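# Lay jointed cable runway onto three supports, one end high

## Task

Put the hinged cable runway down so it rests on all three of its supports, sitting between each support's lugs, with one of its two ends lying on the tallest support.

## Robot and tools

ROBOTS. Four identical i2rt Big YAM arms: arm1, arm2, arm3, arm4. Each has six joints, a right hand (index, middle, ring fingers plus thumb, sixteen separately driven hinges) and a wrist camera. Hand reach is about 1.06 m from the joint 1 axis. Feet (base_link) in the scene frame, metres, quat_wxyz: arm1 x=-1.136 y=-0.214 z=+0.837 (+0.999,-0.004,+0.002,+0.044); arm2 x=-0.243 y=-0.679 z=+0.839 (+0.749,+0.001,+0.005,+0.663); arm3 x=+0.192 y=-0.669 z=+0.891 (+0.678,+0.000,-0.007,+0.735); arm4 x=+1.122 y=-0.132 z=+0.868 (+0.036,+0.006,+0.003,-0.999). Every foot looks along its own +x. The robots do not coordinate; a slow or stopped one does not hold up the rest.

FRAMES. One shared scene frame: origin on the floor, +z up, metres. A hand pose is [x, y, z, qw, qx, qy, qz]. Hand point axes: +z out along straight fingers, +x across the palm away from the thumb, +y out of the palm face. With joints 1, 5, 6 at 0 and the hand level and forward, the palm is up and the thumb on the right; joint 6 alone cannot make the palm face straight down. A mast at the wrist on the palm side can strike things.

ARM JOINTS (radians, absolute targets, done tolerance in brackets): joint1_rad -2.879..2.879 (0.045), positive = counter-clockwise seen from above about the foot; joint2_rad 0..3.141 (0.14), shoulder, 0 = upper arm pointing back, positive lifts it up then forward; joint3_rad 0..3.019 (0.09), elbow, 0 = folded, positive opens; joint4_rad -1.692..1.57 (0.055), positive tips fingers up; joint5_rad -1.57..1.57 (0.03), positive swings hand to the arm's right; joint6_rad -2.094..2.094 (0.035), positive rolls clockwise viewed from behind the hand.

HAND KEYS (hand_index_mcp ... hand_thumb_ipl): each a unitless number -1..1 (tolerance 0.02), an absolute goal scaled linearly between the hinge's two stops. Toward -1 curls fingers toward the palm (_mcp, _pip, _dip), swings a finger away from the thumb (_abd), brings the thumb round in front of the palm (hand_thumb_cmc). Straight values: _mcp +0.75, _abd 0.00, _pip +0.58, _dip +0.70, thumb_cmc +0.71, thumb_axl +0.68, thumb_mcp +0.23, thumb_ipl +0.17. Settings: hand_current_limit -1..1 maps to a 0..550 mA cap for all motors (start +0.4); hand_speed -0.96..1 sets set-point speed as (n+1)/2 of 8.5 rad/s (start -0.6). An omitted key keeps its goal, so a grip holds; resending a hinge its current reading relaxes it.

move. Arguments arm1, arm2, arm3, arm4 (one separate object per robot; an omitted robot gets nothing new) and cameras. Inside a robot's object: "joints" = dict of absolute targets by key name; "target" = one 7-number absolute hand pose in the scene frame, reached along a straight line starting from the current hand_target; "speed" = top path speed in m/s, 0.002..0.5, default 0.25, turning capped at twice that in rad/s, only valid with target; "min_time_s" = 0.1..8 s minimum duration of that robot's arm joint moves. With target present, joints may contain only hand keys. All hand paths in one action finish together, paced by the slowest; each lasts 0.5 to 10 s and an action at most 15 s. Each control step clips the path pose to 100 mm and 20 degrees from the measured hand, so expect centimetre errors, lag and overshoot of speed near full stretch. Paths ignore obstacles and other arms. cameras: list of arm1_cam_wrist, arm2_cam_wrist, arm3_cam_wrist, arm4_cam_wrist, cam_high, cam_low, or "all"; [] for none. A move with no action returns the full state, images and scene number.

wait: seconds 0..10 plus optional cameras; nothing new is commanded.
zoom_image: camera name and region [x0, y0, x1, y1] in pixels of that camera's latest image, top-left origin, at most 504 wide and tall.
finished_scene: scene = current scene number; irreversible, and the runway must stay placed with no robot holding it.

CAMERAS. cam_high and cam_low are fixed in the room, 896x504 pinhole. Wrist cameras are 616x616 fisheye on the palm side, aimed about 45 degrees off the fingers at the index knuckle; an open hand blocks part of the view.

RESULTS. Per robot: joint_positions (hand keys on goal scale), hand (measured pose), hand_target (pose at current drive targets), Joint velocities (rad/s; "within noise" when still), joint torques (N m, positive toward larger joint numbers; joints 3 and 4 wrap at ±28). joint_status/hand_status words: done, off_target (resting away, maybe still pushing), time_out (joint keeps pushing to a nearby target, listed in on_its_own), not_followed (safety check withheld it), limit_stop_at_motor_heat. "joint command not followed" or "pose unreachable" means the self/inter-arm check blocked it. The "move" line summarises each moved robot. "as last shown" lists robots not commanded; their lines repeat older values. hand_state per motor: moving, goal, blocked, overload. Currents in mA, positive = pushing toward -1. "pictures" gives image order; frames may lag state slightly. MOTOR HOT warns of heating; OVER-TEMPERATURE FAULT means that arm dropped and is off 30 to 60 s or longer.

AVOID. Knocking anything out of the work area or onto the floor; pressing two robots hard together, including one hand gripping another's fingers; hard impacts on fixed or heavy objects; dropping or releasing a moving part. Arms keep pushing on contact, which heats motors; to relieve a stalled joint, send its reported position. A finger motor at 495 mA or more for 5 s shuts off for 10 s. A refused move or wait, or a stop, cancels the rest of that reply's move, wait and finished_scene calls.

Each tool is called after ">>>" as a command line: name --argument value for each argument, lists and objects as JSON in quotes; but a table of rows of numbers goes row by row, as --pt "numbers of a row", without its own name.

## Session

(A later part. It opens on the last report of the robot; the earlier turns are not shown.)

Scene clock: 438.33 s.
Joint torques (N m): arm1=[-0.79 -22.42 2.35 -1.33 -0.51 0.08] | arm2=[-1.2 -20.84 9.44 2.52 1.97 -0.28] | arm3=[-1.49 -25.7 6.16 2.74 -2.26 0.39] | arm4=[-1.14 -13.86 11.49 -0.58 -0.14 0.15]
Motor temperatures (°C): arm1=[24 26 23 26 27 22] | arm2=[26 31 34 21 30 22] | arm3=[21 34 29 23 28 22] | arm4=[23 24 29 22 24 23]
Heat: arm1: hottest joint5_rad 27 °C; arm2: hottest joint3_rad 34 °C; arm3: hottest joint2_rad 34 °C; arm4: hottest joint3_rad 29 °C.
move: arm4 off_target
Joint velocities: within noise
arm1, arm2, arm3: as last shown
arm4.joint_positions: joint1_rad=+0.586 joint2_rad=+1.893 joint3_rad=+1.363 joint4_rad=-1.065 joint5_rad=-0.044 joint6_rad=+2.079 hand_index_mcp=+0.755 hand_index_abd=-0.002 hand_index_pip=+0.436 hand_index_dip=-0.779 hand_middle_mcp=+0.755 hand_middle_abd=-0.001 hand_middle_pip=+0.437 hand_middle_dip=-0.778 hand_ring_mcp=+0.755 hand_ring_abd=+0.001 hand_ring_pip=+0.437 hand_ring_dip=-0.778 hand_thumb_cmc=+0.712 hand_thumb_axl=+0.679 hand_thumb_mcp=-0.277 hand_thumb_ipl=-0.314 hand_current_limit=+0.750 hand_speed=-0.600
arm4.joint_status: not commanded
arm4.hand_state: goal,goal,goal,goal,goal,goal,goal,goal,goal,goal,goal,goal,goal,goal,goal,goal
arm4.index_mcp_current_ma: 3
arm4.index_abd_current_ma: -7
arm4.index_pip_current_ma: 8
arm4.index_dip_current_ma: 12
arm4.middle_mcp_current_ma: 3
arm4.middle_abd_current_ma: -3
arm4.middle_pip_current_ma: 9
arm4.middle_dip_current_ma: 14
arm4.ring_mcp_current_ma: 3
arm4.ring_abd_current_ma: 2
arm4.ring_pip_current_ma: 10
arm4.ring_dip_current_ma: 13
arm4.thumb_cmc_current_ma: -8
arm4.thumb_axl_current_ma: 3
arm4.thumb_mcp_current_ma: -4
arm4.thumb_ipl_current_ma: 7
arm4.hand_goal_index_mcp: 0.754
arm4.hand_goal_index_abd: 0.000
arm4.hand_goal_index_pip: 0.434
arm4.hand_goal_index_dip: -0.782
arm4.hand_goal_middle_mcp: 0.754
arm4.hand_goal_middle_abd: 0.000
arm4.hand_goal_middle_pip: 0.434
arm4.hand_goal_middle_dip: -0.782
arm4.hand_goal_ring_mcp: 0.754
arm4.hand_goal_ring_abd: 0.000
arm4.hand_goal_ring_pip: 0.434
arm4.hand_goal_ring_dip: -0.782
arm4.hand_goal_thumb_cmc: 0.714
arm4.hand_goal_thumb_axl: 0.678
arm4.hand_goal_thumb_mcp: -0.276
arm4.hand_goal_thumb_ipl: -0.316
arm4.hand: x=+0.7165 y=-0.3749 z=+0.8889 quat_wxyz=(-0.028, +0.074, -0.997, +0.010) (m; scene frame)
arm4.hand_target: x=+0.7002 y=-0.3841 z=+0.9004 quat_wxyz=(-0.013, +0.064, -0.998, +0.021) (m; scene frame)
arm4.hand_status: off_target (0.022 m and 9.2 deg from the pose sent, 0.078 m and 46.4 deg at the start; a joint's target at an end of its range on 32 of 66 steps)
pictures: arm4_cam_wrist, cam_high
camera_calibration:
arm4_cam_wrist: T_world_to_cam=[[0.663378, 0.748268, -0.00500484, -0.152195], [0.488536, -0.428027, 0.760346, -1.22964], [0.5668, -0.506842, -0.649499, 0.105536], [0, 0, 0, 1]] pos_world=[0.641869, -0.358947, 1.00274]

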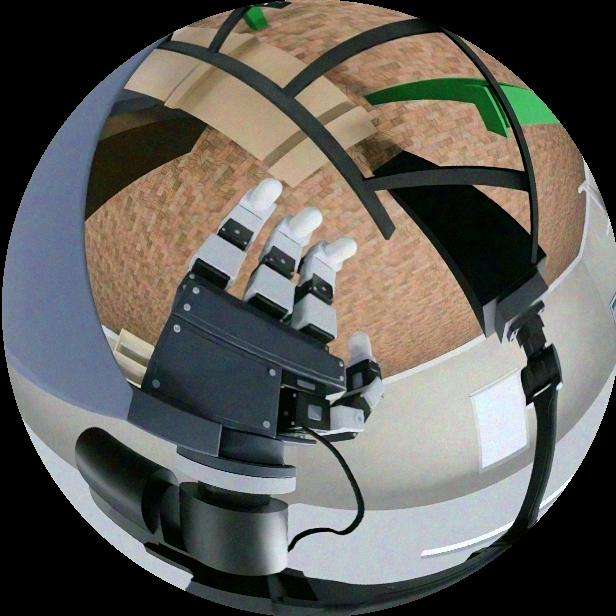

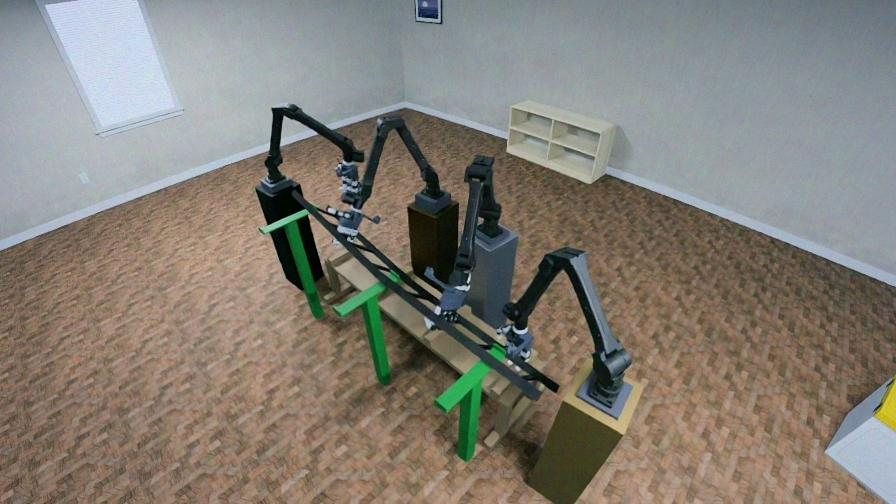

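>>> move --arm4 '{"target": [0.678, -0.395, 0.74, 0, -0.0697, 0.9976, 0], "speed": 0.15}' --cameras '["arm4_cam_wrist"]'

Scene clock: 441.60 s.
Joint torques (N m): arm1=[-0.79 -22.42 2.36 -1.33 -0.51 0.08] | arm2=[-1.2 -20.78 9.48 2.54 1.97 -0.28] | arm3=[-1.49 -25.7 6.16 2.74 -2.26 0.39] | arm4=[-0.62 -16.26 8.92 0.17 0.19 0.12]
Motor temperatures (°C): arm1=[24 27 23 26 27 22] | arm2=[26 31 34 21 30 22] | arm3=[21 35 29 23 28 22] | arm4=[23 24 29 22 24 23]
Heat: arm1: hottest joint2_rad 27 °C; arm2: hottest joint3_rad 34 °C; arm3: hottest joint2_rad 35 °C; arm4: hottest joint3_rad 29 °C.
move: arm4 off_target
Joint velocities: within noise
arm1, arm2, arm3: as last shown
arm4.joint_positions: joint1_rad=+0.586 joint2_rad=+2.206 joint3_rad=+1.382 joint4_rad=-0.785 joint5_rad=-0.001 joint6_rad=+2.079 hand_index_mcp=+0.755 hand_index_abd=-0.002 hand_index_pip=+0.436 hand_index_dip=-0.779 hand_middle_mcp=+0.755 hand_middle_abd=-0.001 hand_middle_pip=+0.437 hand_middle_dip=-0.778 hand_ring_mcp=+0.755 hand_ring_abd=+0.001 hand_ring_pip=+0.437 hand_ring_dip=-0.778 hand_thumb_cmc=+0.712 hand_thumb_axl=+0.679 hand_thumb_mcp=-0.277 hand_thumb_ipl=-0.314 hand_current_limit=+0.750 hand_speed=-0.600
arm4.joint_status: not commanded
arm4.hand_state: goal,goal,goal,goal,goal,goal,goal,goal,goal,goal,goal,goal,goal,goal,goal,goal
arm4.index_mcp_current_ma: 3
arm4.index_abd_current_ma: -7
arm4.index_pip_current_ma: 8
arm4.index_dip_current_ma: 12
arm4.middle_mcp_current_ma: 3
arm4.middle_abd_current_ma: -3
arm4.middle_pip_current_ma: 9
arm4.middle_dip_current_ma: 14
arm4.ring_mcp_current_ma: 3
arm4.ring_abd_current_ma: 2
arm4.ring_pip_current_ma: 10
arm4.ring_dip_current_ma: 13
arm4.thumb_cmc_current_ma: -8
arm4.thumb_axl_current_ma: 3
arm4.thumb_mcp_current_ma: -4
arm4.thumb_ipl_current_ma: 7
arm4.hand_goal_index_mcp: 0.754
arm4.hand_goal_index_abd: 0.000
arm4.hand_goal_index_pip: 0.434
arm4.hand_goal_index_dip: -0.782
arm4.hand_goal_middle_mcp: 0.754
arm4.hand_goal_middle_abd: 0.000
arm4.hand_goal_middle_pip: 0.434
arm4.hand_goal_middle_dip: -0.782
arm4.hand_goal_ring_mcp: 0.754
arm4.hand_goal_ring_abd: 0.000
arm4.hand_goal_ring_pip: 0.434
arm4.hand_goal_ring_dip: -0.782
arm4.hand_goal_thumb_cmc: 0.714
arm4.hand_goal_thumb_axl: 0.678
arm4.hand_goal_thumb_mcp: -0.276
arm4.hand_goal_thumb_ipl: -0.316
arm4.hand: x=+0.6967 y=-0.3812 z=+0.7315 quat_wxyz=(-0.022, +0.075, -0.997, -0.012) (m; scene frame)
arm4.hand_target: x=+0.6786 y=-0.3945 z=+0.7405 quat_wxyz=(+0.000, +0.070, -0.998, +0.000) (m; scene frame)
arm4.hand_status: off_target (0.025 m and 3.0 deg from the pose sent, 0.155 m and 3.4 deg at the start)
pictures: arm4_cam_wrist
camera_calibration:
arm4_cam_wrist: T_world_to_cam=[[0.662061, 0.749257, 0.0169941, -0.149915], [0.500839, -0.459194, 0.73369, -1.10389], [0.557526, -0.477236, -0.679271, 0.0508975], [0, 0, 0, 1]] pos_world=[0.623747, -0.370284, 0.847034]

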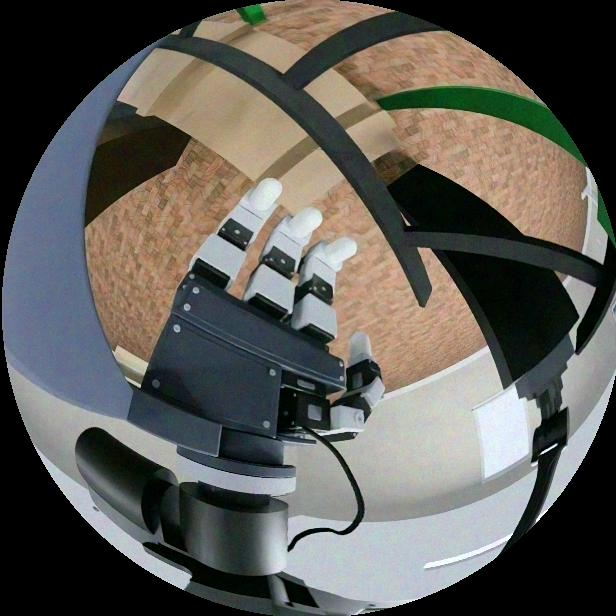

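>>> move --arm4 '{"target": [0.678, -0.402, 0.618, 0, -0.0697, 0.9976, 0], "speed": 0.1}' --cameras '["arm4_cam_wrist"]'

Scene clock: 443.93 s.
Joint torques (N m): arm1=[-0.79 -22.48 2.35 -1.32 -0.51 0.08] | arm2=[-1.14 -20.84 9.43 2.51 1.97 -0.28] | arm3=[-1.49 -25.7 6.16 2.74 -2.26 0.39] | arm4=[0.21 -16.67 7.23 0.16 0.06 0.13]
Motor temperatures (°C): arm1=[24 27 23 26 27 22] | arm2=[26 31 34 21 30 22] | arm3=[21 35 29 23 28 22] | arm4=[23 24 29 22 24 23]
Heat: arm1: hottest joint2_rad 27 °C; arm2: hottest joint3_rad 34 °C; arm3: hottest joint2_rad 35 °C; arm4: hottest joint3_rad 29 °C.
move: arm4 off_target
Joint velocities: within noise
arm1, arm2, arm3: as last shown
arm4.joint_positions: joint1_rad=+0.586 joint2_rad=+2.456 joint3_rad=+1.464 joint4_rad=-0.606 joint5_rad=-0.001 joint6_rad=+2.079 hand_index_mcp=+0.755 hand_index_abd=-0.002 hand_index_pip=+0.436 hand_index_dip=-0.779 hand_middle_mcp=+0.755 hand_middle_abd=-0.001 hand_middle_pip=+0.437 hand_middle_dip=-0.778 hand_ring_mcp=+0.755 hand_ring_abd=+0.001 hand_ring_pip=+0.437 hand_ring_dip=-0.778 hand_thumb_cmc=+0.712 hand_thumb_axl=+0.679 hand_thumb_mcp=-0.277 hand_thumb_ipl=-0.314 hand_current_limit=+0.750 hand_speed=-0.600
arm4.joint_status: not commanded
arm4.hand_state: goal,goal,goal,goal,goal,goal,goal,goal,goal,goal,goal,goal,goal,goal,goal,goal
arm4.index_mcp_current_ma: 3
arm4.index_abd_current_ma: -7
arm4.index_pip_current_ma: 8
arm4.index_dip_current_ma: 12
arm4.middle_mcp_current_ma: 3
arm4.middle_abd_current_ma: -3
arm4.middle_pip_current_ma: 9
arm4.middle_dip_current_ma: 14
arm4.ring_mcp_current_ma: 3
arm4.ring_abd_current_ma: 2
arm4.ring_pip_current_ma: 10
arm4.ring_dip_current_ma: 13
arm4.thumb_cmc_current_ma: -8
arm4.thumb_axl_current_ma: 3
arm4.thumb_mcp_current_ma: -4
arm4.thumb_ipl_current_ma: 7
arm4.hand_goal_index_mcp: 0.754
arm4.hand_goal_index_abd: 0.000
arm4.hand_goal_index_pip: 0.434
arm4.hand_goal_index_dip: -0.782
arm4.hand_goal_middle_mcp: 0.754
arm4.hand_goal_middle_abd: 0.000
arm4.hand_goal_middle_pip: 0.434
arm4.hand_goal_middle_dip: -0.782
arm4.hand_goal_ring_mcp: 0.754
arm4.hand_goal_ring_abd: 0.000
arm4.hand_goal_ring_pip: 0.434
arm4.hand_goal_ring_dip: -0.782
arm4.hand_goal_thumb_cmc: 0.714
arm4.hand_goal_thumb_axl: 0.678
arm4.hand_goal_thumb_mcp: -0.276
arm4.hand_goal_thumb_ipl: -0.316
arm4.hand: x=+0.6912 y=-0.3859 z=+0.6141 quat_wxyz=(-0.018, +0.075, -0.997, -0.010) (m; scene frame)
arm4.hand_target: x=+0.6783 y=-0.4017 z=+0.6185 quat_wxyz=(-0.001, +0.073, -0.997, +0.001) (m; scene frame)
arm4.hand_status: off_target (0.021 m and 2.4 deg from the pose sent, 0.117 m and 2.9 deg at the start; a joint's target at an end of its range on 48 of 62 steps)
pictures: arm4_cam_wrist
camera_calibration:
arm4_cam_wrist: T_world_to_cam=[[0.662129, 0.749358, 0.00687571, -0.134554], [0.50682, -0.454545, 0.732477, -1.01878], [0.552013, -0.48151, -0.680757, -0.0250102], [0, 0, 0, 1]] pos_world=[0.619235, -0.374293, 0.730129]

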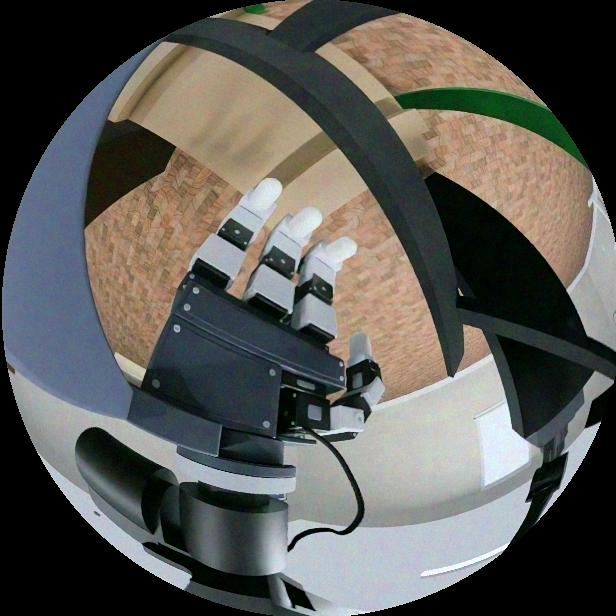

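>>> move --cameras '["arm4_cam_wrist","cam_high","cam_low"]'

Scene clock: 444.93 s.
Joint torques (N m): arm1=[-0.79 -22.42 2.36 -1.33 -0.51 0.08] | arm2=[-1.26 -20.89 9.47 2.54 1.97 -0.27] | arm3=[-1.44 -25.7 6.17 2.74 -2.26 0.39] | arm4=[0.38 -16.73 7.12 0.23 0.1 0.15]
Motor temperatures (°C): arm1=[24 27 23 26 27 22] | arm2=[26 31 34 21 30 22] | arm3=[21 35 29 23 28 22] | arm4=[23 24 29 22 24 23]
Heat: arm1: hottest joint2_rad 27 °C; arm2: hottest joint3_rad 34 °C; arm3: hottest joint2_rad 35 °C; arm4: hottest joint3_rad 29 °C.
Joint velocities: within noise
arm1.joint_positions: joint1_rad=-0.354 joint2_rad=+2.363 joint3_rad=+1.133 joint4_rad=-0.388 joint5_rad=+0.002 joint6_rad=-1.830 hand_index_mcp=+0.755 hand_index_abd=+0.001 hand_index_pip=+0.440 hand_index_dip=-0.772 hand_middle_mcp=+0.778 hand_middle_abd=+0.011 hand_middle_pip=+0.457 hand_middle_dip=-0.740 hand_ring_mcp=+0.799 hand_ring_abd=+0.014 hand_ring_pip=+0.477 hand_ring_dip=-0.703 hand_thumb_cmc=+0.714 hand_thumb_axl=+0.677 hand_thumb_mcp=-0.276 hand_thumb_ipl=-0.314 hand_current_limit=+0.750 hand_speed=-0.600
arm1.joint_status: not commanded
arm1.hand_state: goal,goal,goal,goal,blocked,goal,blocked,blocked,blocked,goal,blocked,blocked,goal,goal,goal,goal
arm1.index_mcp_current_ma: 0
arm1.index_abd_current_ma: 0
arm1.index_pip_current_ma: 3
arm1.index_dip_current_ma: 6
arm1.middle_mcp_current_ma: 27
arm1.middle_abd_current_ma: 6
arm1.middle_pip_current_ma: 23
arm1.middle_dip_current_ma: 63
arm1.ring_mcp_current_ma: 75
arm1.ring_abd_current_ma: 9
arm1.ring_pip_current_ma: 65
arm1.ring_dip_current_ma: 169
arm1.thumb_cmc_current_ma: 0
arm1.thumb_axl_current_ma: 0
arm1.thumb_mcp_current_ma: 0
arm1.thumb_ipl_current_ma: 1
arm1.hand_goal_index_mcp: 0.754
arm1.hand_goal_index_abd: 0.000
arm1.hand_goal_index_pip: 0.434
arm1.hand_goal_index_dip: -0.782
arm1.hand_goal_middle_mcp: 0.754
arm1.hand_goal_middle_abd: 0.000
arm1.hand_goal_middle_pip: 0.434
arm1.hand_goal_middle_dip: -0.782
arm1.hand_goal_ring_mcp: 0.754
arm1.hand_goal_ring_abd: 0.000
arm1.hand_goal_ring_pip: 0.434
arm1.hand_goal_ring_dip: -0.782
arm1.hand_goal_thumb_cmc: 0.714
arm1.hand_goal_thumb_axl: 0.678
arm1.hand_goal_thumb_mcp: -0.276
arm1.hand_goal_thumb_ipl: -0.316
arm1.hand: x=-0.6745 y=-0.2522 z=+0.5769 quat_wxyz=(-0.024, +0.004, +1.000, +0.001) (m; scene frame)
arm1.hand_target: x=-0.6526 y=-0.2496 z=+0.6163 quat_wxyz=(+0.001, +0.000, +1.000, +0.000) (m; scene frame)
arm1.hand_status: not commanded
arm2.joint_positions: joint1_rad=+0.497 joint2_rad=+1.966 joint3_rad=+0.869 joint4_rad=+0.154 joint5_rad=+0.227 joint6_rad=+1.848 hand_index_mcp=+0.847 hand_index_abd=+0.004 hand_index_pip=+0.530 hand_index_dip=-0.681 hand_middle_mcp=+0.797 hand_middle_abd=+0.006 hand_middle_pip=+0.478 hand_middle_dip=-0.743 hand_ring_mcp=+0.770 hand_ring_abd=+0.004 hand_ring_pip=+0.445 hand_ring_dip=-0.778 hand_thumb_cmc=+0.714 hand_thumb_axl=+0.677 hand_thumb_mcp=+0.895 hand_thumb_ipl=+0.798 hand_current_limit=+0.750 hand_speed=-0.600
arm2.joint_status: not commanded
arm2.hand_state: blocked,goal,blocked,blocked,blocked,goal,blocked,blocked,goal,goal,goal,goal,goal,goal,goal,goal
arm2.index_mcp_current_ma: 315
arm2.index_abd_current_ma: 3
arm2.index_pip_current_ma: 300
arm2.index_dip_current_ma: 325
arm2.middle_mcp_current_ma: 111
arm2.middle_abd_current_ma: 5
arm2.middle_pip_current_ma: 104
arm2.middle_dip_current_ma: 90
arm2.ring_mcp_current_ma: 29
arm2.ring_abd_current_ma: 3
arm2.ring_pip_current_ma: 16
arm2.ring_dip_current_ma: 3
arm2.thumb_cmc_current_ma: 0
arm2.thumb_axl_current_ma: 0
arm2.thumb_mcp_current_ma: -8
arm2.thumb_ipl_current_ma: -2
arm2.hand_goal_index_mcp: 0.754
arm2.hand_goal_index_abd: 0.000
arm2.hand_goal_index_pip: 0.434
arm2.hand_goal_index_dip: -0.782
arm2.hand_goal_middle_mcp: 0.754
arm2.hand_goal_middle_abd: 0.000
arm2.hand_goal_middle_pip: 0.434
arm2.hand_goal_middle_dip: -0.782
arm2.hand_goal_ring_mcp: 0.754
arm2.hand_goal_ring_abd: 0.000
arm2.hand_goal_ring_pip: 0.434
arm2.hand_goal_ring_dip: -0.782
arm2.hand_goal_thumb_cmc: 0.714
arm2.hand_goal_thumb_axl: 0.678
arm2.hand_goal_thumb_mcp: 0.900
arm2.hand_goal_thumb_ipl: 0.800
arm2.hand: x=-0.3220 y=-0.1727 z=+0.7409 quat_wxyz=(-0.228, +0.662, +0.677, +0.228) (m; scene frame)
arm2.hand_target: x=-0.3194 y=-0.1260 z=+0.8033 quat_wxyz=(-0.277, +0.651, +0.649, +0.279) (m; scene frame)
arm2.hand_status: not commanded
arm3.joint_positions: joint1_rad=-0.554 joint2_rad=+2.011 joint3_rad=+0.834 joint4_rad=+0.235 joint5_rad=-0.328 joint6_rad=-1.935 hand_index_mcp=+0.796 hand_index_abd=-0.008 hand_index_pip=+0.474 hand_index_dip=-0.743 hand_middle_mcp=+0.825 hand_middle_abd=-0.019 hand_middle_pip=+0.508 hand_middle_dip=-0.706 hand_ring_mcp=+0.856 hand_ring_abd=-0.030 hand_ring_pip=+0.545 hand_ring_dip=-0.679 hand_thumb_cmc=+0.714 hand_thumb_axl=+0.677 hand_thumb_mcp=+0.221 hand_thumb_ipl=+0.168 hand_current_limit=+0.750 hand_speed=-0.600
arm3.joint_status: not commanded
arm3.hand_state: blocked,goal,blocked,blocked,blocked,goal,blocked,blocked,blocked,blocked,blocked,blocked,goal,goal,goal,goal
arm3.index_mcp_current_ma: 45
arm3.index_abd_current_ma: -2
arm3.index_pip_current_ma: 36
arm3.index_dip_current_ma: 36
arm3.middle_mcp_current_ma: 113
arm3.middle_abd_current_ma: -8
arm3.middle_pip_current_ma: 109
arm3.middle_dip_current_ma: 115
arm3.ring_mcp_current_ma: 215
arm3.ring_abd_current_ma: -18
arm3.ring_pip_current_ma: 225
arm3.ring_dip_current_ma: 199
arm3.thumb_cmc_current_ma: 0
arm3.thumb_axl_current_ma: 0
arm3.thumb_mcp_current_ma: -1
arm3.thumb_ipl_current_ma: 0
arm3.hand_goal_index_mcp: 0.754
arm3.hand_goal_index_abd: 0.000
arm3.hand_goal_index_pip: 0.434
arm3.hand_goal_index_dip: -0.782
arm3.hand_goal_middle_mcp: 0.754
arm3.hand_goal_middle_abd: 0.000
arm3.hand_goal_middle_pip: 0.434
arm3.hand_goal_middle_dip: -0.782
arm3.hand_goal_ring_mcp: 0.754
arm3.hand_goal_ring_abd: 0.000
arm3.hand_goal_ring_pip: 0.434
arm3.hand_goal_ring_dip: -0.782
arm3.hand_goal_thumb_cmc: 0.714
arm3.hand_goal_thumb_axl: 0.678
arm3.hand_goal_thumb_mcp: 0.226
arm3.hand_goal_thumb_ipl: 0.168
arm3.hand: x=+0.3002 y=-0.1539 z=+0.8131 quat_wxyz=(+0.236, -0.664, +0.662, +0.254) (m; scene frame)
arm3.hand_target: x=+0.3165 y=-0.1276 z=+0.8808 quat_wxyz=(+0.292, -0.646, +0.642, +0.292) (m; scene frame)
arm3.hand_status: not commanded
arm4.joint_positions: joint1_rad=+0.586 joint2_rad=+2.456 joint3_rad=+1.464 joint4_rad=-0.606 joint5_rad=-0.001 joint6_rad=+2.079 hand_index_mcp=+0.755 hand_index_abd=-0.002 hand_index_pip=+0.436 hand_index_dip=-0.779 hand_middle_mcp=+0.755 hand_middle_abd=-0.001 hand_middle_pip=+0.437 hand_middle_dip=-0.778 hand_ring_mcp=+0.755 hand_ring_abd=+0.001 hand_ring_pip=+0.437 hand_ring_dip=-0.778 hand_thumb_cmc=+0.712 hand_thumb_axl=+0.679 hand_thumb_mcp=-0.277 hand_thumb_ipl=-0.314 hand_current_limit=+0.750 hand_speed=-0.600
arm4.joint_status: not commanded
arm4.hand_state: goal,goal,goal,goal,goal,goal,goal,goal,goal,goal,goal,goal,goal,goal,goal,goal
arm4.index_mcp_current_ma: 3
arm4.index_abd_current_ma: -7
arm4.index_pip_current_ma: 8
arm4.index_dip_current_ma: 12
arm4.middle_mcp_current_ma: 3
arm4.middle_abd_current_ma: -3
arm4.middle_pip_current_ma: 9
arm4.middle_dip_current_ma: 14
arm4.ring_mcp_current_ma: 3
arm4.ring_abd_current_ma: 2
arm4.ring_pip_current_ma: 10
arm4.ring_dip_current_ma: 13
arm4.thumb_cmc_current_ma: -8
arm4.thumb_axl_current_ma: 3
arm4.thumb_mcp_current_ma: -4
arm4.thumb_ipl_current_ma: 7
arm4.hand_goal_index_mcp: 0.754
arm4.hand_goal_index_abd: 0.000
arm4.hand_goal_index_pip: 0.434
arm4.hand_goal_index_dip: -0.782
arm4.hand_goal_middle_mcp: 0.754
arm4.hand_goal_middle_abd: 0.000
arm4.hand_goal_middle_pip: 0.434
arm4.hand_goal_middle_dip: -0.782
arm4.hand_goal_ring_mcp: 0.754
arm4.hand_goal_ring_abd: 0.000
arm4.hand_goal_ring_pip: 0.434
arm4.hand_goal_ring_dip: -0.782
arm4.hand_goal_thumb_cmc: 0.714
arm4.hand_goal_thumb_axl: 0.678
arm4.hand_goal_thumb_mcp: -0.276
arm4.hand_goal_thumb_ipl: -0.316
arm4.hand: x=+0.6912 y=-0.3859 z=+0.6141 quat_wxyz=(-0.018, +0.075, -0.997, -0.010) (m; scene frame)
arm4.hand_target: x=+0.6783 y=-0.4017 z=+0.6185 quat_wxyz=(-0.001, +0.073, -0.997, +0.001) (m; scene frame)
arm4.hand_status: off_target (0.021 m and 2.4 deg from the pose sent, 0.117 m and 2.9 deg at the start; a joint's target at an end of its range on 48 of 62 steps)
pictures: arm4_cam_wrist, cam_high, cam_low
camera_calibration:
arm4_cam_wrist: T_world_to_cam=[[0.662129, 0.749358, 0.00687571, -0.134554], [0.50682, -0.454545, 0.732477, -1.01878], [0.552013, -0.48151, -0.680757, -0.0250102], [0, 0, 0, 1]] pos_world=[0.619235, -0.374293, 0.730129]

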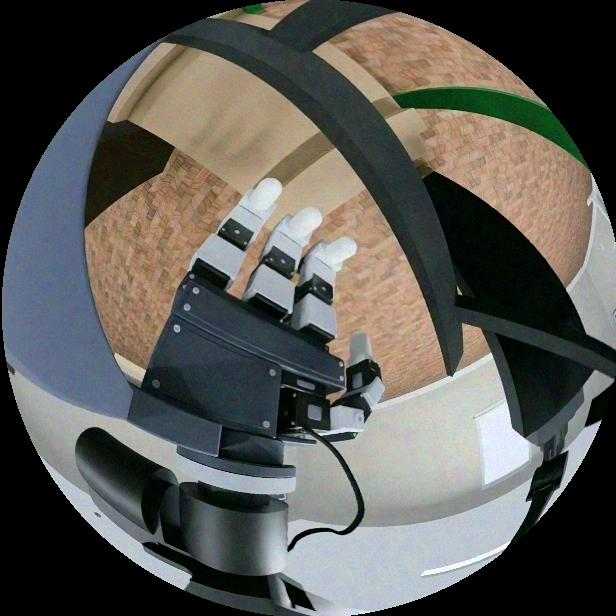

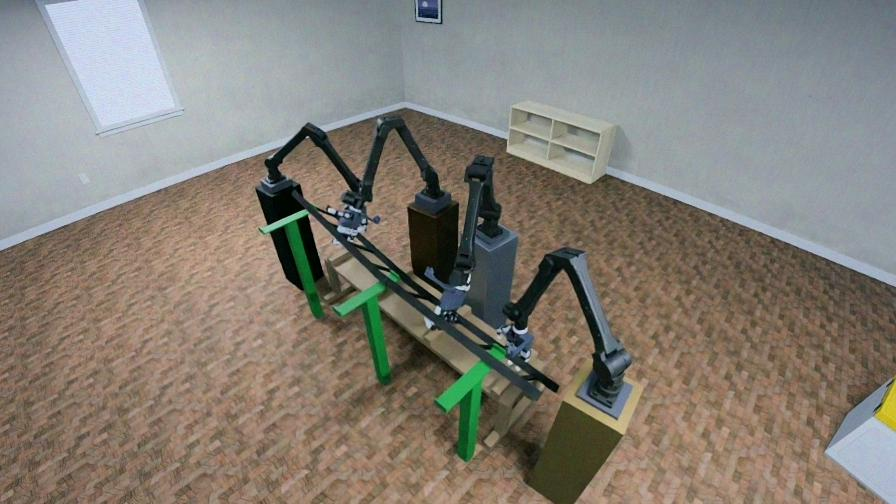

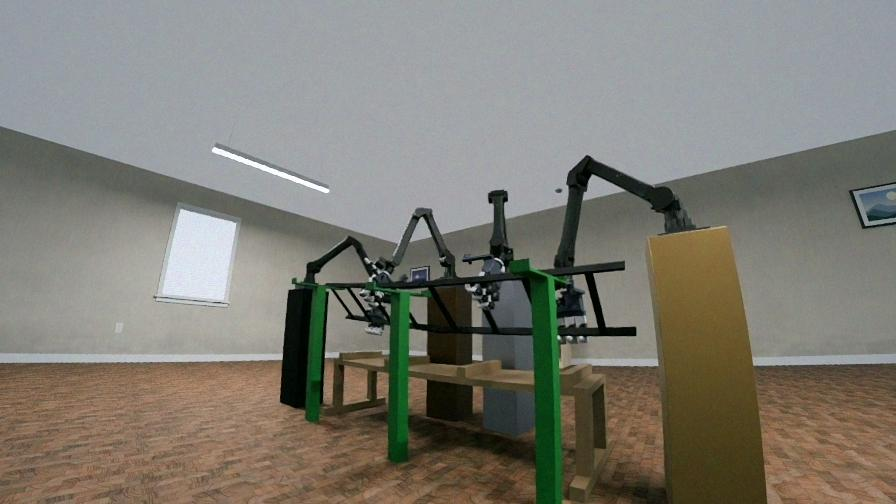

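>>> move --arm4 '{"target":[0.678,-0.345,0.605,0,-0.0436,0.9991,0],"speed":0.07}' --cameras '["arm4_cam_wrist"]'

>>> move --arm4 '{"target":[0.678,-0.315,0.610,0,-0.0436,0.9991,0],"speed":0.07}' --cameras '["arm4_cam_wrist"]'

Scene clock: 446.97 s.
Joint torques (N m): arm1=[-0.79 -22.48 2.36 -1.33 -0.51 0.08] | arm2=[-1.14 -20.84 9.46 2.51 1.97 -0.27] | arm3=[-1.44 -25.64 6.17 2.74 -2.26 0.39] | arm4=[-0.79 -16.97 3.79 0.21 0.13 -0.09]
Motor temperatures (°C): arm1=[24 27 23 26 27 22] | arm2=[26 31 34 21 30 22] | arm3=[21 35 29 23 28 22] | arm4=[23 24 29 22 24 23]
Heat: arm1: hottest joint2_rad 27 °C; arm2: hottest joint3_rad 34 °C; arm3: hottest joint2_rad 35 °C; arm4: hottest joint3_rad 29 °C.
move: arm4 done
Joint velocities: within noise
arm1, arm2, arm3: as last shown
arm4.joint_positions: joint1_rad=+0.511 joint2_rad=+2.456 joint3_rad=+1.406 joint4_rad=-0.524 joint5_rad=+0.000 joint6_rad=+2.075 hand_index_mcp=+0.755 hand_index_abd=-0.002 hand_index_pip=+0.436 hand_index_dip=-0.779 hand_middle_mcp=+0.755 hand_middle_abd=-0.001 hand_middle_pip=+0.437 hand_middle_dip=-0.778 hand_ring_mcp=+0.755 hand_ring_abd=+0.001 hand_ring_pip=+0.437 hand_ring_dip=-0.778 hand_thumb_cmc=+0.712 hand_thumb_axl=+0.679 hand_thumb_mcp=-0.277 hand_thumb_ipl=-0.314 hand_current_limit=+0.750 hand_speed=-0.600
arm4.joint_status: not commanded
arm4.hand_state: goal,goal,goal,goal,goal,goal,goal,goal,goal,goal,goal,goal,goal,goal,goal,goal
arm4.index_mcp_current_ma: 3
arm4.index_abd_current_ma: -7
arm4.index_pip_current_ma: 8
arm4.index_dip_current_ma: 12
arm4.middle_mcp_current_ma: 3
arm4.middle_abd_current_ma: -3
arm4.middle_pip_current_ma: 9
arm4.middle_dip_current_ma: 14
arm4.ring_mcp_current_ma: 3
arm4.ring_abd_current_ma: 2
arm4.ring_pip_current_ma: 10
arm4.ring_dip_current_ma: 13
arm4.thumb_cmc_current_ma: -7
arm4.thumb_axl_current_ma: 3
arm4.thumb_mcp_current_ma: -4
arm4.thumb_ipl_current_ma: 7
arm4.hand_goal_index_mcp: 0.754
arm4.hand_goal_index_abd: 0.000
arm4.hand_goal_index_pip: 0.434
arm4.hand_goal_index_dip: -0.782
arm4.hand_goal_middle_mcp: 0.754
arm4.hand_goal_middle_abd: 0.000
arm4.hand_goal_middle_pip: 0.434
arm4.hand_goal_middle_dip: -0.782
arm4.hand_goal_ring_mcp: 0.754
arm4.hand_goal_ring_abd: 0.000
arm4.hand_goal_ring_pip: 0.434
arm4.hand_goal_ring_dip: -0.782
arm4.hand_goal_thumb_cmc: 0.714
arm4.hand_goal_thumb_axl: 0.678
arm4.hand_goal_thumb_mcp: -0.276
arm4.hand_goal_thumb_ipl: -0.316
arm4.hand: x=+0.6838 y=-0.3455 z=+0.6011 quat_wxyz=(-0.007, +0.040, -0.999, -0.003) (m; scene frame)
arm4.hand_target: x=+0.6781 y=-0.3451 z=+0.6050 quat_wxyz=(+0.000, +0.044, -0.999, +0.000) (m; scene frame)
arm4.hand_status: done (0.007 m and 1.0 deg from the pose sent, 0.044 m and 4.3 deg at the start)
pictures: arm4_cam_wrist
camera_calibration:
arm4_cam_wrist: T_world_to_cam=[[0.71326, 0.700693, -0.0170169, -0.197214], [0.488942, -0.480022, 0.728365, -0.981301], [0.502192, -0.527833, -0.684978, 0.0102632], [0, 0, 0, 1]] pos_world=[0.61531, -0.327442, 0.718419]

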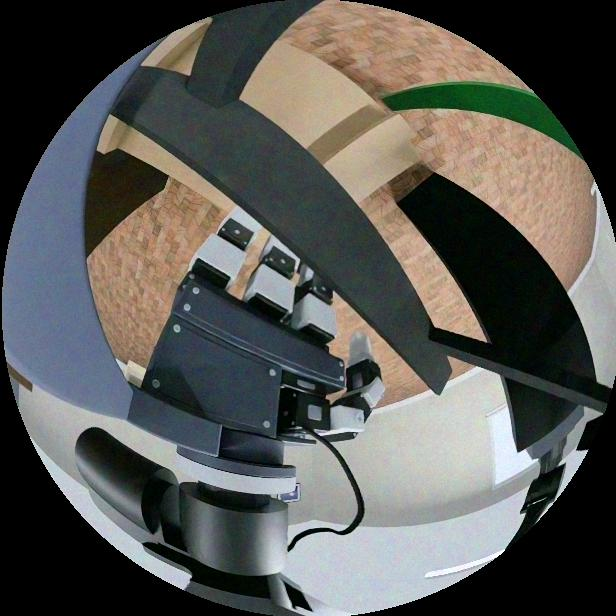

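Scene clock: 448.17 s.
Joint torques (N m): arm1=[-0.79 -22.48 2.35 -1.33 -0.51 0.08] | arm2=[-1.08 -20.89 9.43 2.52 1.97 -0.28] | arm3=[-1.44 -25.7 6.16 2.74 -2.26 0.39] | arm4=[-1.73 -17.9 3.49 0.16 0.15 -0.08]
Motor temperatures (°C): arm1=[24 27 23 26 27 22] | arm2=[26 31 34 21 30 22] | arm3=[21 35 29 23 28 22] | arm4=[23 24 29 22 24 23]
Heat: arm1: hottest joint2_rad 27 °C; arm2: hottest joint3_rad 34 °C; arm3: hottest joint2_rad 35 °C; arm4: hottest joint3_rad 29 °C.
move: arm4 off_target
Joint velocities: within noise
arm1, arm2, arm3: as last shown
arm1.joint_positions: joint1_rad=-0.354 joint2_rad=+2.363 joint3_rad=+1.133 joint4_rad=-0.388 joint5_rad=+0.002 joint6_rad=-1.830 hand_index_mcp=+0.755 hand_index_abd=+0.000 hand_index_pip=+0.440 hand_index_dip=-0.772 hand_middle_mcp=+0.778 hand_middle_abd=+0.010 hand_middle_pip=+0.457 hand_middle_dip=-0.739 hand_ring_mcp=+0.799 hand_ring_abd=+0.014 hand_ring_pip=+0.477 hand_ring_dip=-0.703 hand_thumb_cmc=+0.714 hand_thumb_axl=+0.677 hand_thumb_mcp=-0.276 hand_thumb_ipl=-0.314 hand_current_limit=+0.750 hand_speed=-0.600
arm1.index_dip_current_ma: 7
arm1.middle_dip_current_ma: 64
arm1.hand_target: x=-0.6526 y=-0.2497 z=+0.6163 quat_wxyz=(+0.000, +0.000, +1.000, +0.000) (m; scene frame)
arm2.joint_positions: joint1_rad=+0.497 joint2_rad=+1.966 joint3_rad=+0.869 joint4_rad=+0.154 joint5_rad=+0.227 joint6_rad=+1.848 hand_index_mcp=+0.847 hand_index_abd=+0.003 hand_index_pip=+0.530 hand_index_dip=-0.680 hand_middle_mcp=+0.798 hand_middle_abd=+0.005 hand_middle_pip=+0.478 hand_middle_dip=-0.742 hand_ring_mcp=+0.770 hand_ring_abd=+0.003 hand_ring_pip=+0.445 hand_ring_dip=-0.778 hand_thumb_cmc=+0.714 hand_thumb_axl=+0.677 hand_thumb_mcp=+0.895 hand_thumb_ipl=+0.798 hand_current_limit=+0.750 hand_speed=-0.600
arm2.index_abd_current_ma: 2
arm2.index_pip_current_ma: 301
arm2.index_dip_current_ma: 329
arm2.middle_abd_current_ma: 4
arm2.middle_pip_current_ma: 105
arm2.middle_dip_current_ma: 91
arm2.ring_abd_current_ma: 2
arm3.joint_positions: joint1_rad=-0.554 joint2_rad=+2.011 joint3_rad=+0.834 joint4_rad=+0.235 joint5_rad=-0.328 joint6_rad=-1.935 hand_index_mcp=+0.796 hand_index_abd=-0.008 hand_index_pip=+0.474 hand_index_dip=-0.743 hand_middle_mcp=+0.825 hand_middle_abd=-0.019 hand_middle_pip=+0.508 hand_middle_dip=-0.706 hand_ring_mcp=+0.856 hand_ring_abd=-0.030 hand_ring_pip=+0.545 hand_ring_dip=-0.678 hand_thumb_cmc=+0.714 hand_thumb_axl=+0.677 hand_thumb_mcp=+0.221 hand_thumb_ipl=+0.168 hand_current_limit=+0.750 hand_speed=-0.600
arm3.ring_dip_current_ma: 204
arm4.joint_positions: joint1_rad=+0.471 joint2_rad=+2.438 joint3_rad=+1.347 joint4_rad=-0.492 joint5_rad=+0.000 joint6_rad=+2.030 hand_index_mcp=+0.755 hand_index_abd=-0.002 hand_index_pip=+0.436 hand_index_dip=-0.779 hand_middle_mcp=+0.755 hand_middle_abd=-0.001 hand_middle_pip=+0.437 hand_middle_dip=-0.778 hand_ring_mcp=+0.755 hand_ring_abd=+0.001 hand_ring_pip=+0.437 hand_ring_dip=-0.778 hand_thumb_cmc=+0.721 hand_thumb_axl=+0.682 hand_thumb_mcp=-0.277 hand_thumb_ipl=-0.314 hand_current_limit=+0.750 hand_speed=-0.600
arm4.joint_status: not commanded
arm4.hand_state: goal,goal,goal,goal,goal,goal,goal,goal,goal,goal,goal,goal,goal,goal,goal,goal
arm4.index_mcp_current_ma: 3
arm4.index_abd_current_ma: -7
arm4.index_pip_current_ma: 8
arm4.index_dip_current_ma: 12
arm4.middle_mcp_current_ma: 3
arm4.middle_abd_current_ma: -3
arm4.middle_pip_current_ma: 9
arm4.middle_dip_current_ma: 14
arm4.ring_mcp_current_ma: 3
arm4.ring_abd_current_ma: 2
arm4.ring_pip_current_ma: 10
arm4.ring_dip_current_ma: 13
arm4.thumb_cmc_current_ma: 26
arm4.thumb_axl_current_ma: 20
arm4.thumb_mcp_current_ma: -5
arm4.thumb_ipl_current_ma: 7
arm4.hand_goal_index_mcp: 0.754
arm4.hand_goal_index_abd: 0.000
arm4.hand_goal_index_pip: 0.434
arm4.hand_goal_index_dip: -0.782
arm4.hand_goal_middle_mcp: 0.754
arm4.hand_goal_middle_abd: 0.000
arm4.hand_goal_middle_pip: 0.434
arm4.hand_goal_middle_dip: -0.782
arm4.hand_goal_ring_mcp: 0.754
arm4.hand_goal_ring_abd: 0.000
arm4.hand_goal_ring_pip: 0.434
arm4.hand_goal_ring_dip: -0.782
arm4.hand_goal_thumb_cmc: 0.714
arm4.hand_goal_thumb_axl: 0.678
arm4.hand_goal_thumb_mcp: -0.276
arm4.hand_goal_thumb_ipl: -0.316
arm4.hand: x=+0.6885 y=-0.3168 z=+0.6003 quat_wxyz=(-0.012, +0.042, -0.999, -0.005) (m; scene frame)
arm4.hand_target: x=+0.6781 y=-0.3151 z=+0.6100 quat_wxyz=(+0.000, +0.044, -0.999, +0.000) (m; scene frame)
arm4.hand_status: off_target (0.014 m and 1.5 deg from the pose sent, 0.032 m and 1.0 deg at the start)
pictures: arm4_cam_wrist
camera_calibration:
arm4_cam_wrist: T_world_to_cam=[[0.710156, 0.704004, -0.00751206, -0.223272], [0.48494, -0.481387, 0.730136, -0.96793], [0.510403, -0.522154, -0.68326, 0.0176797], [0, 0, 0, 1]] pos_world=[0.618922, -0.299533, 0.717123]

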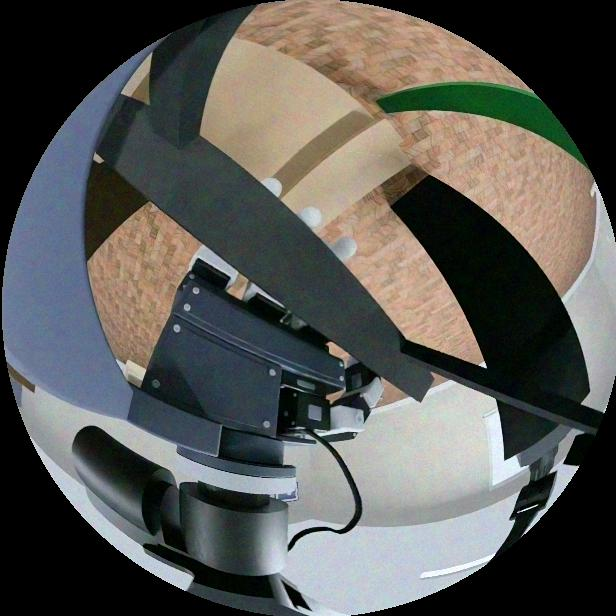

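>>> move --arm4 '{"target":[0.676,-0.303,0.612,0,-0.0436,0.9991,0],"speed":0.07,"joints":{"hand_thumb_cmc":0.88}}'

>>> move --arm4 '{"target":[0.676,-0.303,0.65,0,-0.0436,0.9991,0],"speed":0.07}' --cameras '["arm4_cam_wrist"]'

Scene clock: 449.53 s.
Joint torques (N m): arm1=[-0.79 -22.42 2.36 -1.33 -0.51 0.08] | arm2=[-1.14 -20.89 9.46 2.55 1.97 -0.29] | arm3=[-1.49 -25.7 6.17 2.74 -2.26 0.39] | arm4=[-1.32 -17.2 3.28 0.21 0.14 -0.12]
Motor temperatures (°C): arm1=[24 27 23 26 27 22] | arm2=[26 31 34 21 30 22] | arm3=[21 35 29 23 28 22] | arm4=[23 24 29 22 24 23]
Heat: arm1: hottest joint2_rad 27 °C; arm2: hottest joint3_rad 34 °C; arm3: hottest joint2_rad 35 °C; arm4: hottest joint3_rad 29 °C.
move: arm4 off_target
Joint velocities: within noise
arm1, arm2, arm3: as last shown
arm1.joint_positions: joint1_rad=-0.354 joint2_rad=+2.363 joint3_rad=+1.133 joint4_rad=-0.388 joint5_rad=+0.002 joint6_rad=-1.830 hand_index_mcp=+0.755 hand_index_abd=+0.000 hand_index_pip=+0.440 hand_index_dip=-0.771 hand_middle_mcp=+0.778 hand_middle_abd=+0.010 hand_middle_pip=+0.457 hand_middle_dip=-0.739 hand_ring_mcp=+0.799 hand_ring_abd=+0.014 hand_ring_pip=+0.477 hand_ring_dip=-0.703 hand_thumb_cmc=+0.714 hand_thumb_axl=+0.677 hand_thumb_mcp=-0.276 hand_thumb_ipl=-0.314 hand_current_limit=+0.750 hand_speed=-0.600
arm1.middle_abd_current_ma: 5
arm1.middle_dip_current_ma: 65
arm2.joint_positions: joint1_rad=+0.497 joint2_rad=+1.966 joint3_rad=+0.869 joint4_rad=+0.154 joint5_rad=+0.227 joint6_rad=+1.848 hand_index_mcp=+0.847 hand_index_abd=+0.003 hand_index_pip=+0.530 hand_index_dip=-0.680 hand_middle_mcp=+0.798 hand_middle_abd=+0.004 hand_middle_pip=+0.478 hand_middle_dip=-0.742 hand_ring_mcp=+0.770 hand_ring_abd=+0.003 hand_ring_pip=+0.445 hand_ring_dip=-0.778 hand_thumb_cmc=+0.714 hand_thumb_axl=+0.677 hand_thumb_mcp=+0.895 hand_thumb_ipl=+0.798 hand_current_limit=+0.750 hand_speed=-0.600
arm2.index_pip_current_ma: 302
arm2.index_dip_current_ma: 331
arm3.joint_positions: joint1_rad=-0.554 joint2_rad=+2.011 joint3_rad=+0.834 joint4_rad=+0.235 joint5_rad=-0.328 joint6_rad=-1.935 hand_index_mcp=+0.796 hand_index_abd=-0.008 hand_index_pip=+0.474 hand_index_dip=-0.743 hand_middle_mcp=+0.825 hand_middle_abd=-0.019 hand_middle_pip=+0.508 hand_middle_dip=-0.706 hand_ring_mcp=+0.856 hand_ring_abd=-0.030 hand_ring_pip=+0.545 hand_ring_dip=-0.677 hand_thumb_cmc=+0.714 hand_thumb_axl=+0.677 hand_thumb_mcp=+0.221 hand_thumb_ipl=+0.168 hand_current_limit=+0.750 hand_speed=-0.600
arm3.ring_dip_current_ma: 206
arm4.joint_positions: joint1_rad=+0.451 joint2_rad=+2.429 joint3_rad=+1.331 joint4_rad=-0.487 joint5_rad=-0.001 joint6_rad=+2.010 hand_index_mcp=+0.755 hand_index_abd=-0.002 hand_index_pip=+0.436 hand_index_dip=-0.779 hand_middle_mcp=+0.755 hand_middle_abd=-0.001 hand_middle_pip=+0.437 hand_middle_dip=-0.778 hand_ring_mcp=+0.755 hand_ring_abd=+0.001 hand_ring_pip=+0.437 hand_ring_dip=-0.778 hand_thumb_cmc=+0.878 hand_thumb_axl=+0.680 hand_thumb_mcp=-0.277 hand_thumb_ipl=-0.314 hand_current_limit=+0.750 hand_speed=-0.600
arm4.joint_status: all done
arm4.hand_state: goal,goal,goal,goal,goal,goal,goal,goal,goal,goal,goal,goal,goal,goal,goal,goal
arm4.index_mcp_current_ma: 3
arm4.index_abd_current_ma: -7
arm4.index_pip_current_ma: 8
arm4.index_dip_current_ma: 12
arm4.middle_mcp_current_ma: 3
arm4.middle_abd_current_ma: -3
arm4.middle_pip_current_ma: 9
arm4.middle_dip_current_ma: 14
arm4.ring_mcp_current_ma: 2
arm4.ring_abd_current_ma: 2
arm4.ring_pip_current_ma: 10
arm4.ring_dip_current_ma: 13
arm4.thumb_cmc_current_ma: -7
arm4.thumb_axl_current_ma: 9
arm4.thumb_mcp_current_ma: -6
arm4.thumb_ipl_current_ma: 7
arm4.hand_goal_index_mcp: 0.754
arm4.hand_goal_index_abd: 0.000
arm4.hand_goal_index_pip: 0.434
arm4.hand_goal_index_dip: -0.782
arm4.hand_goal_middle_mcp: 0.754
arm4.hand_goal_middle_abd: 0.000
arm4.hand_goal_middle_pip: 0.434
arm4.hand_goal_middle_dip: -0.782
arm4.hand_goal_ring_mcp: 0.754
arm4.hand_goal_ring_abd: 0.000
arm4.hand_goal_ring_pip: 0.434
arm4.hand_goal_ring_dip: -0.782
arm4.hand_goal_thumb_cmc: 0.880
arm4.hand_goal_thumb_axl: 0.678
arm4.hand_goal_thumb_mcp: -0.276
arm4.hand_goal_thumb_ipl: -0.316
arm4.hand: x=+0.6870 y=-0.3054 z=+0.6022 quat_wxyz=(-0.012, +0.042, -0.999, -0.006) (m; scene frame)
arm4.hand_target: x=+0.6763 y=-0.3029 z=+0.6119 quat_wxyz=(+0.000, +0.044, -0.999, +0.000) (m; scene frame)
arm4.hand_status: off_target (0.015 m and 1.6 deg from the pose sent, 0.022 m and 1.5 deg at the start)
pictures: none

Scene clock: 450.80 s.
Joint torques (N m): arm1=[-0.79 -22.42 2.35 -1.33 -0.51 0.08] | arm2=[-1.2 -20.95 9.43 2.54 1.97 -0.28] | arm3=[-1.49 -25.7 6.17 2.76 -2.26 0.39] | arm4=[-1.32 -17.55 3.99 -0.34 0.13 -0.07]
Motor temperatures (°C): arm1=[24 27 23 26 27 22] | arm2=[26 31 34 21 30 22] | arm3=[21 35 29 23 28 22] | arm4=[23 24 29 22 24 23]
Heat: arm1: hottest joint2_rad 27 °C; arm2: hottest joint3_rad 34 °C; arm3: hottest joint2_rad 35 °C; arm4: hottest joint3_rad 29 °C.
move: arm4 off_target
Joint velocities: within noise
arm1, arm2, arm3: as last shown
arm4.joint_positions: joint1_rad=+0.450 joint2_rad=+2.339 joint3_rad=+1.297 joint4_rad=-0.526 joint5_rad=-0.001 joint6_rad=+2.006 hand_index_mcp=+0.755 hand_index_abd=-0.002 hand_index_pip=+0.436 hand_index_dip=-0.779 hand_middle_mcp=+0.755 hand_middle_abd=-0.001 hand_middle_pip=+0.437 hand_middle_dip=-0.778 hand_ring_mcp=+0.755 hand_ring_abd=+0.001 hand_ring_pip=+0.437 hand_ring_dip=-0.778 hand_thumb_cmc=+0.878 hand_thumb_axl=+0.680 hand_thumb_mcp=-0.277 hand_thumb_ipl=-0.314 hand_current_limit=+0.750 hand_speed=-0.600
arm4.joint_status: not commanded
arm4.hand_state: goal,goal,goal,goal,goal,goal,goal,goal,goal,goal,goal,goal,goal,goal,goal,goal
arm4.index_mcp_current_ma: 3
arm4.index_abd_current_ma: -7
arm4.index_pip_current_ma: 8
arm4.index_dip_current_ma: 12
arm4.middle_mcp_current_ma: 3
arm4.middle_abd_current_ma: -3
arm4.middle_pip_current_ma: 9
arm4.middle_dip_current_ma: 14
arm4.ring_mcp_current_ma: 2
arm4.ring_abd_current_ma: 2
arm4.ring_pip_current_ma: 10
arm4.ring_dip_current_ma: 13
arm4.thumb_cmc_current_ma: -7
arm4.thumb_axl_current_ma: 9
arm4.thumb_mcp_current_ma: -6
arm4.thumb_ipl_current_ma: 7
arm4.hand_goal_index_mcp: 0.754
arm4.hand_goal_index_abd: 0.000
arm4.hand_goal_index_pip: 0.434
arm4.hand_goal_index_dip: -0.782
arm4.hand_goal_middle_mcp: 0.754
arm4.hand_goal_middle_abd: 0.000
arm4.hand_goal_middle_pip: 0.434
arm4.hand_goal_middle_dip: -0.782
arm4.hand_goal_ring_mcp: 0.754
arm4.hand_goal_ring_abd: 0.000
arm4.hand_goal_ring_pip: 0.434
arm4.hand_goal_ring_dip: -0.782
arm4.hand_goal_thumb_cmc: 0.880
arm4.hand_goal_thumb_axl: 0.678
arm4.hand_goal_thumb_mcp: -0.276
arm4.hand_goal_thumb_ipl: -0.316
arm4.hand: x=+0.6823 y=-0.3072 z=+0.6402 quat_wxyz=(-0.005, +0.043, -0.999, -0.001) (m; scene frame)
arm4.hand_target: x=+0.6761 y=-0.3031 z=+0.6498 quat_wxyz=(+0.000, +0.044, -0.999, +0.000) (m; scene frame)
arm4.hand_status: off_target (0.012 m and 0.6 deg from the pose sent, 0.049 m and 1.5 deg at the start)
pictures: arm4_cam_wrist
camera_calibration:
arm4_cam_wrist: T_world_to_cam=[[0.708114, 0.70572, -0.0231153, -0.213426], [0.496023, -0.473874, 0.727602, -0.993043], [0.502529, -0.526691, -0.68561, 0.0585033], [0, 0, 0, 1]] pos_world=[0.614302, -0.289145, 0.757717]

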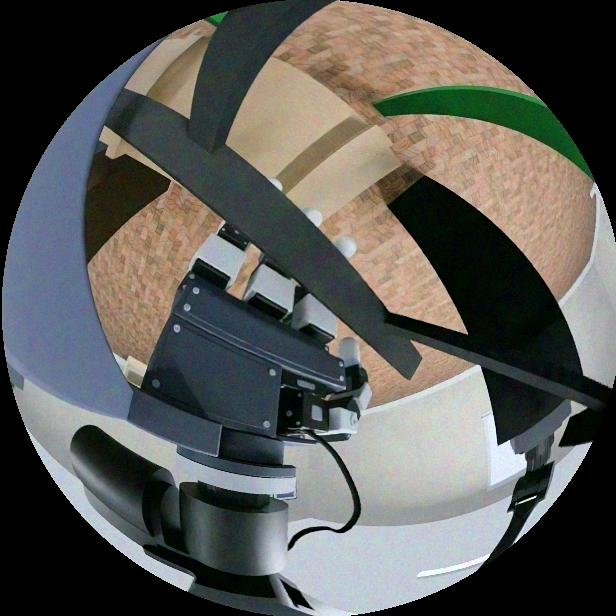

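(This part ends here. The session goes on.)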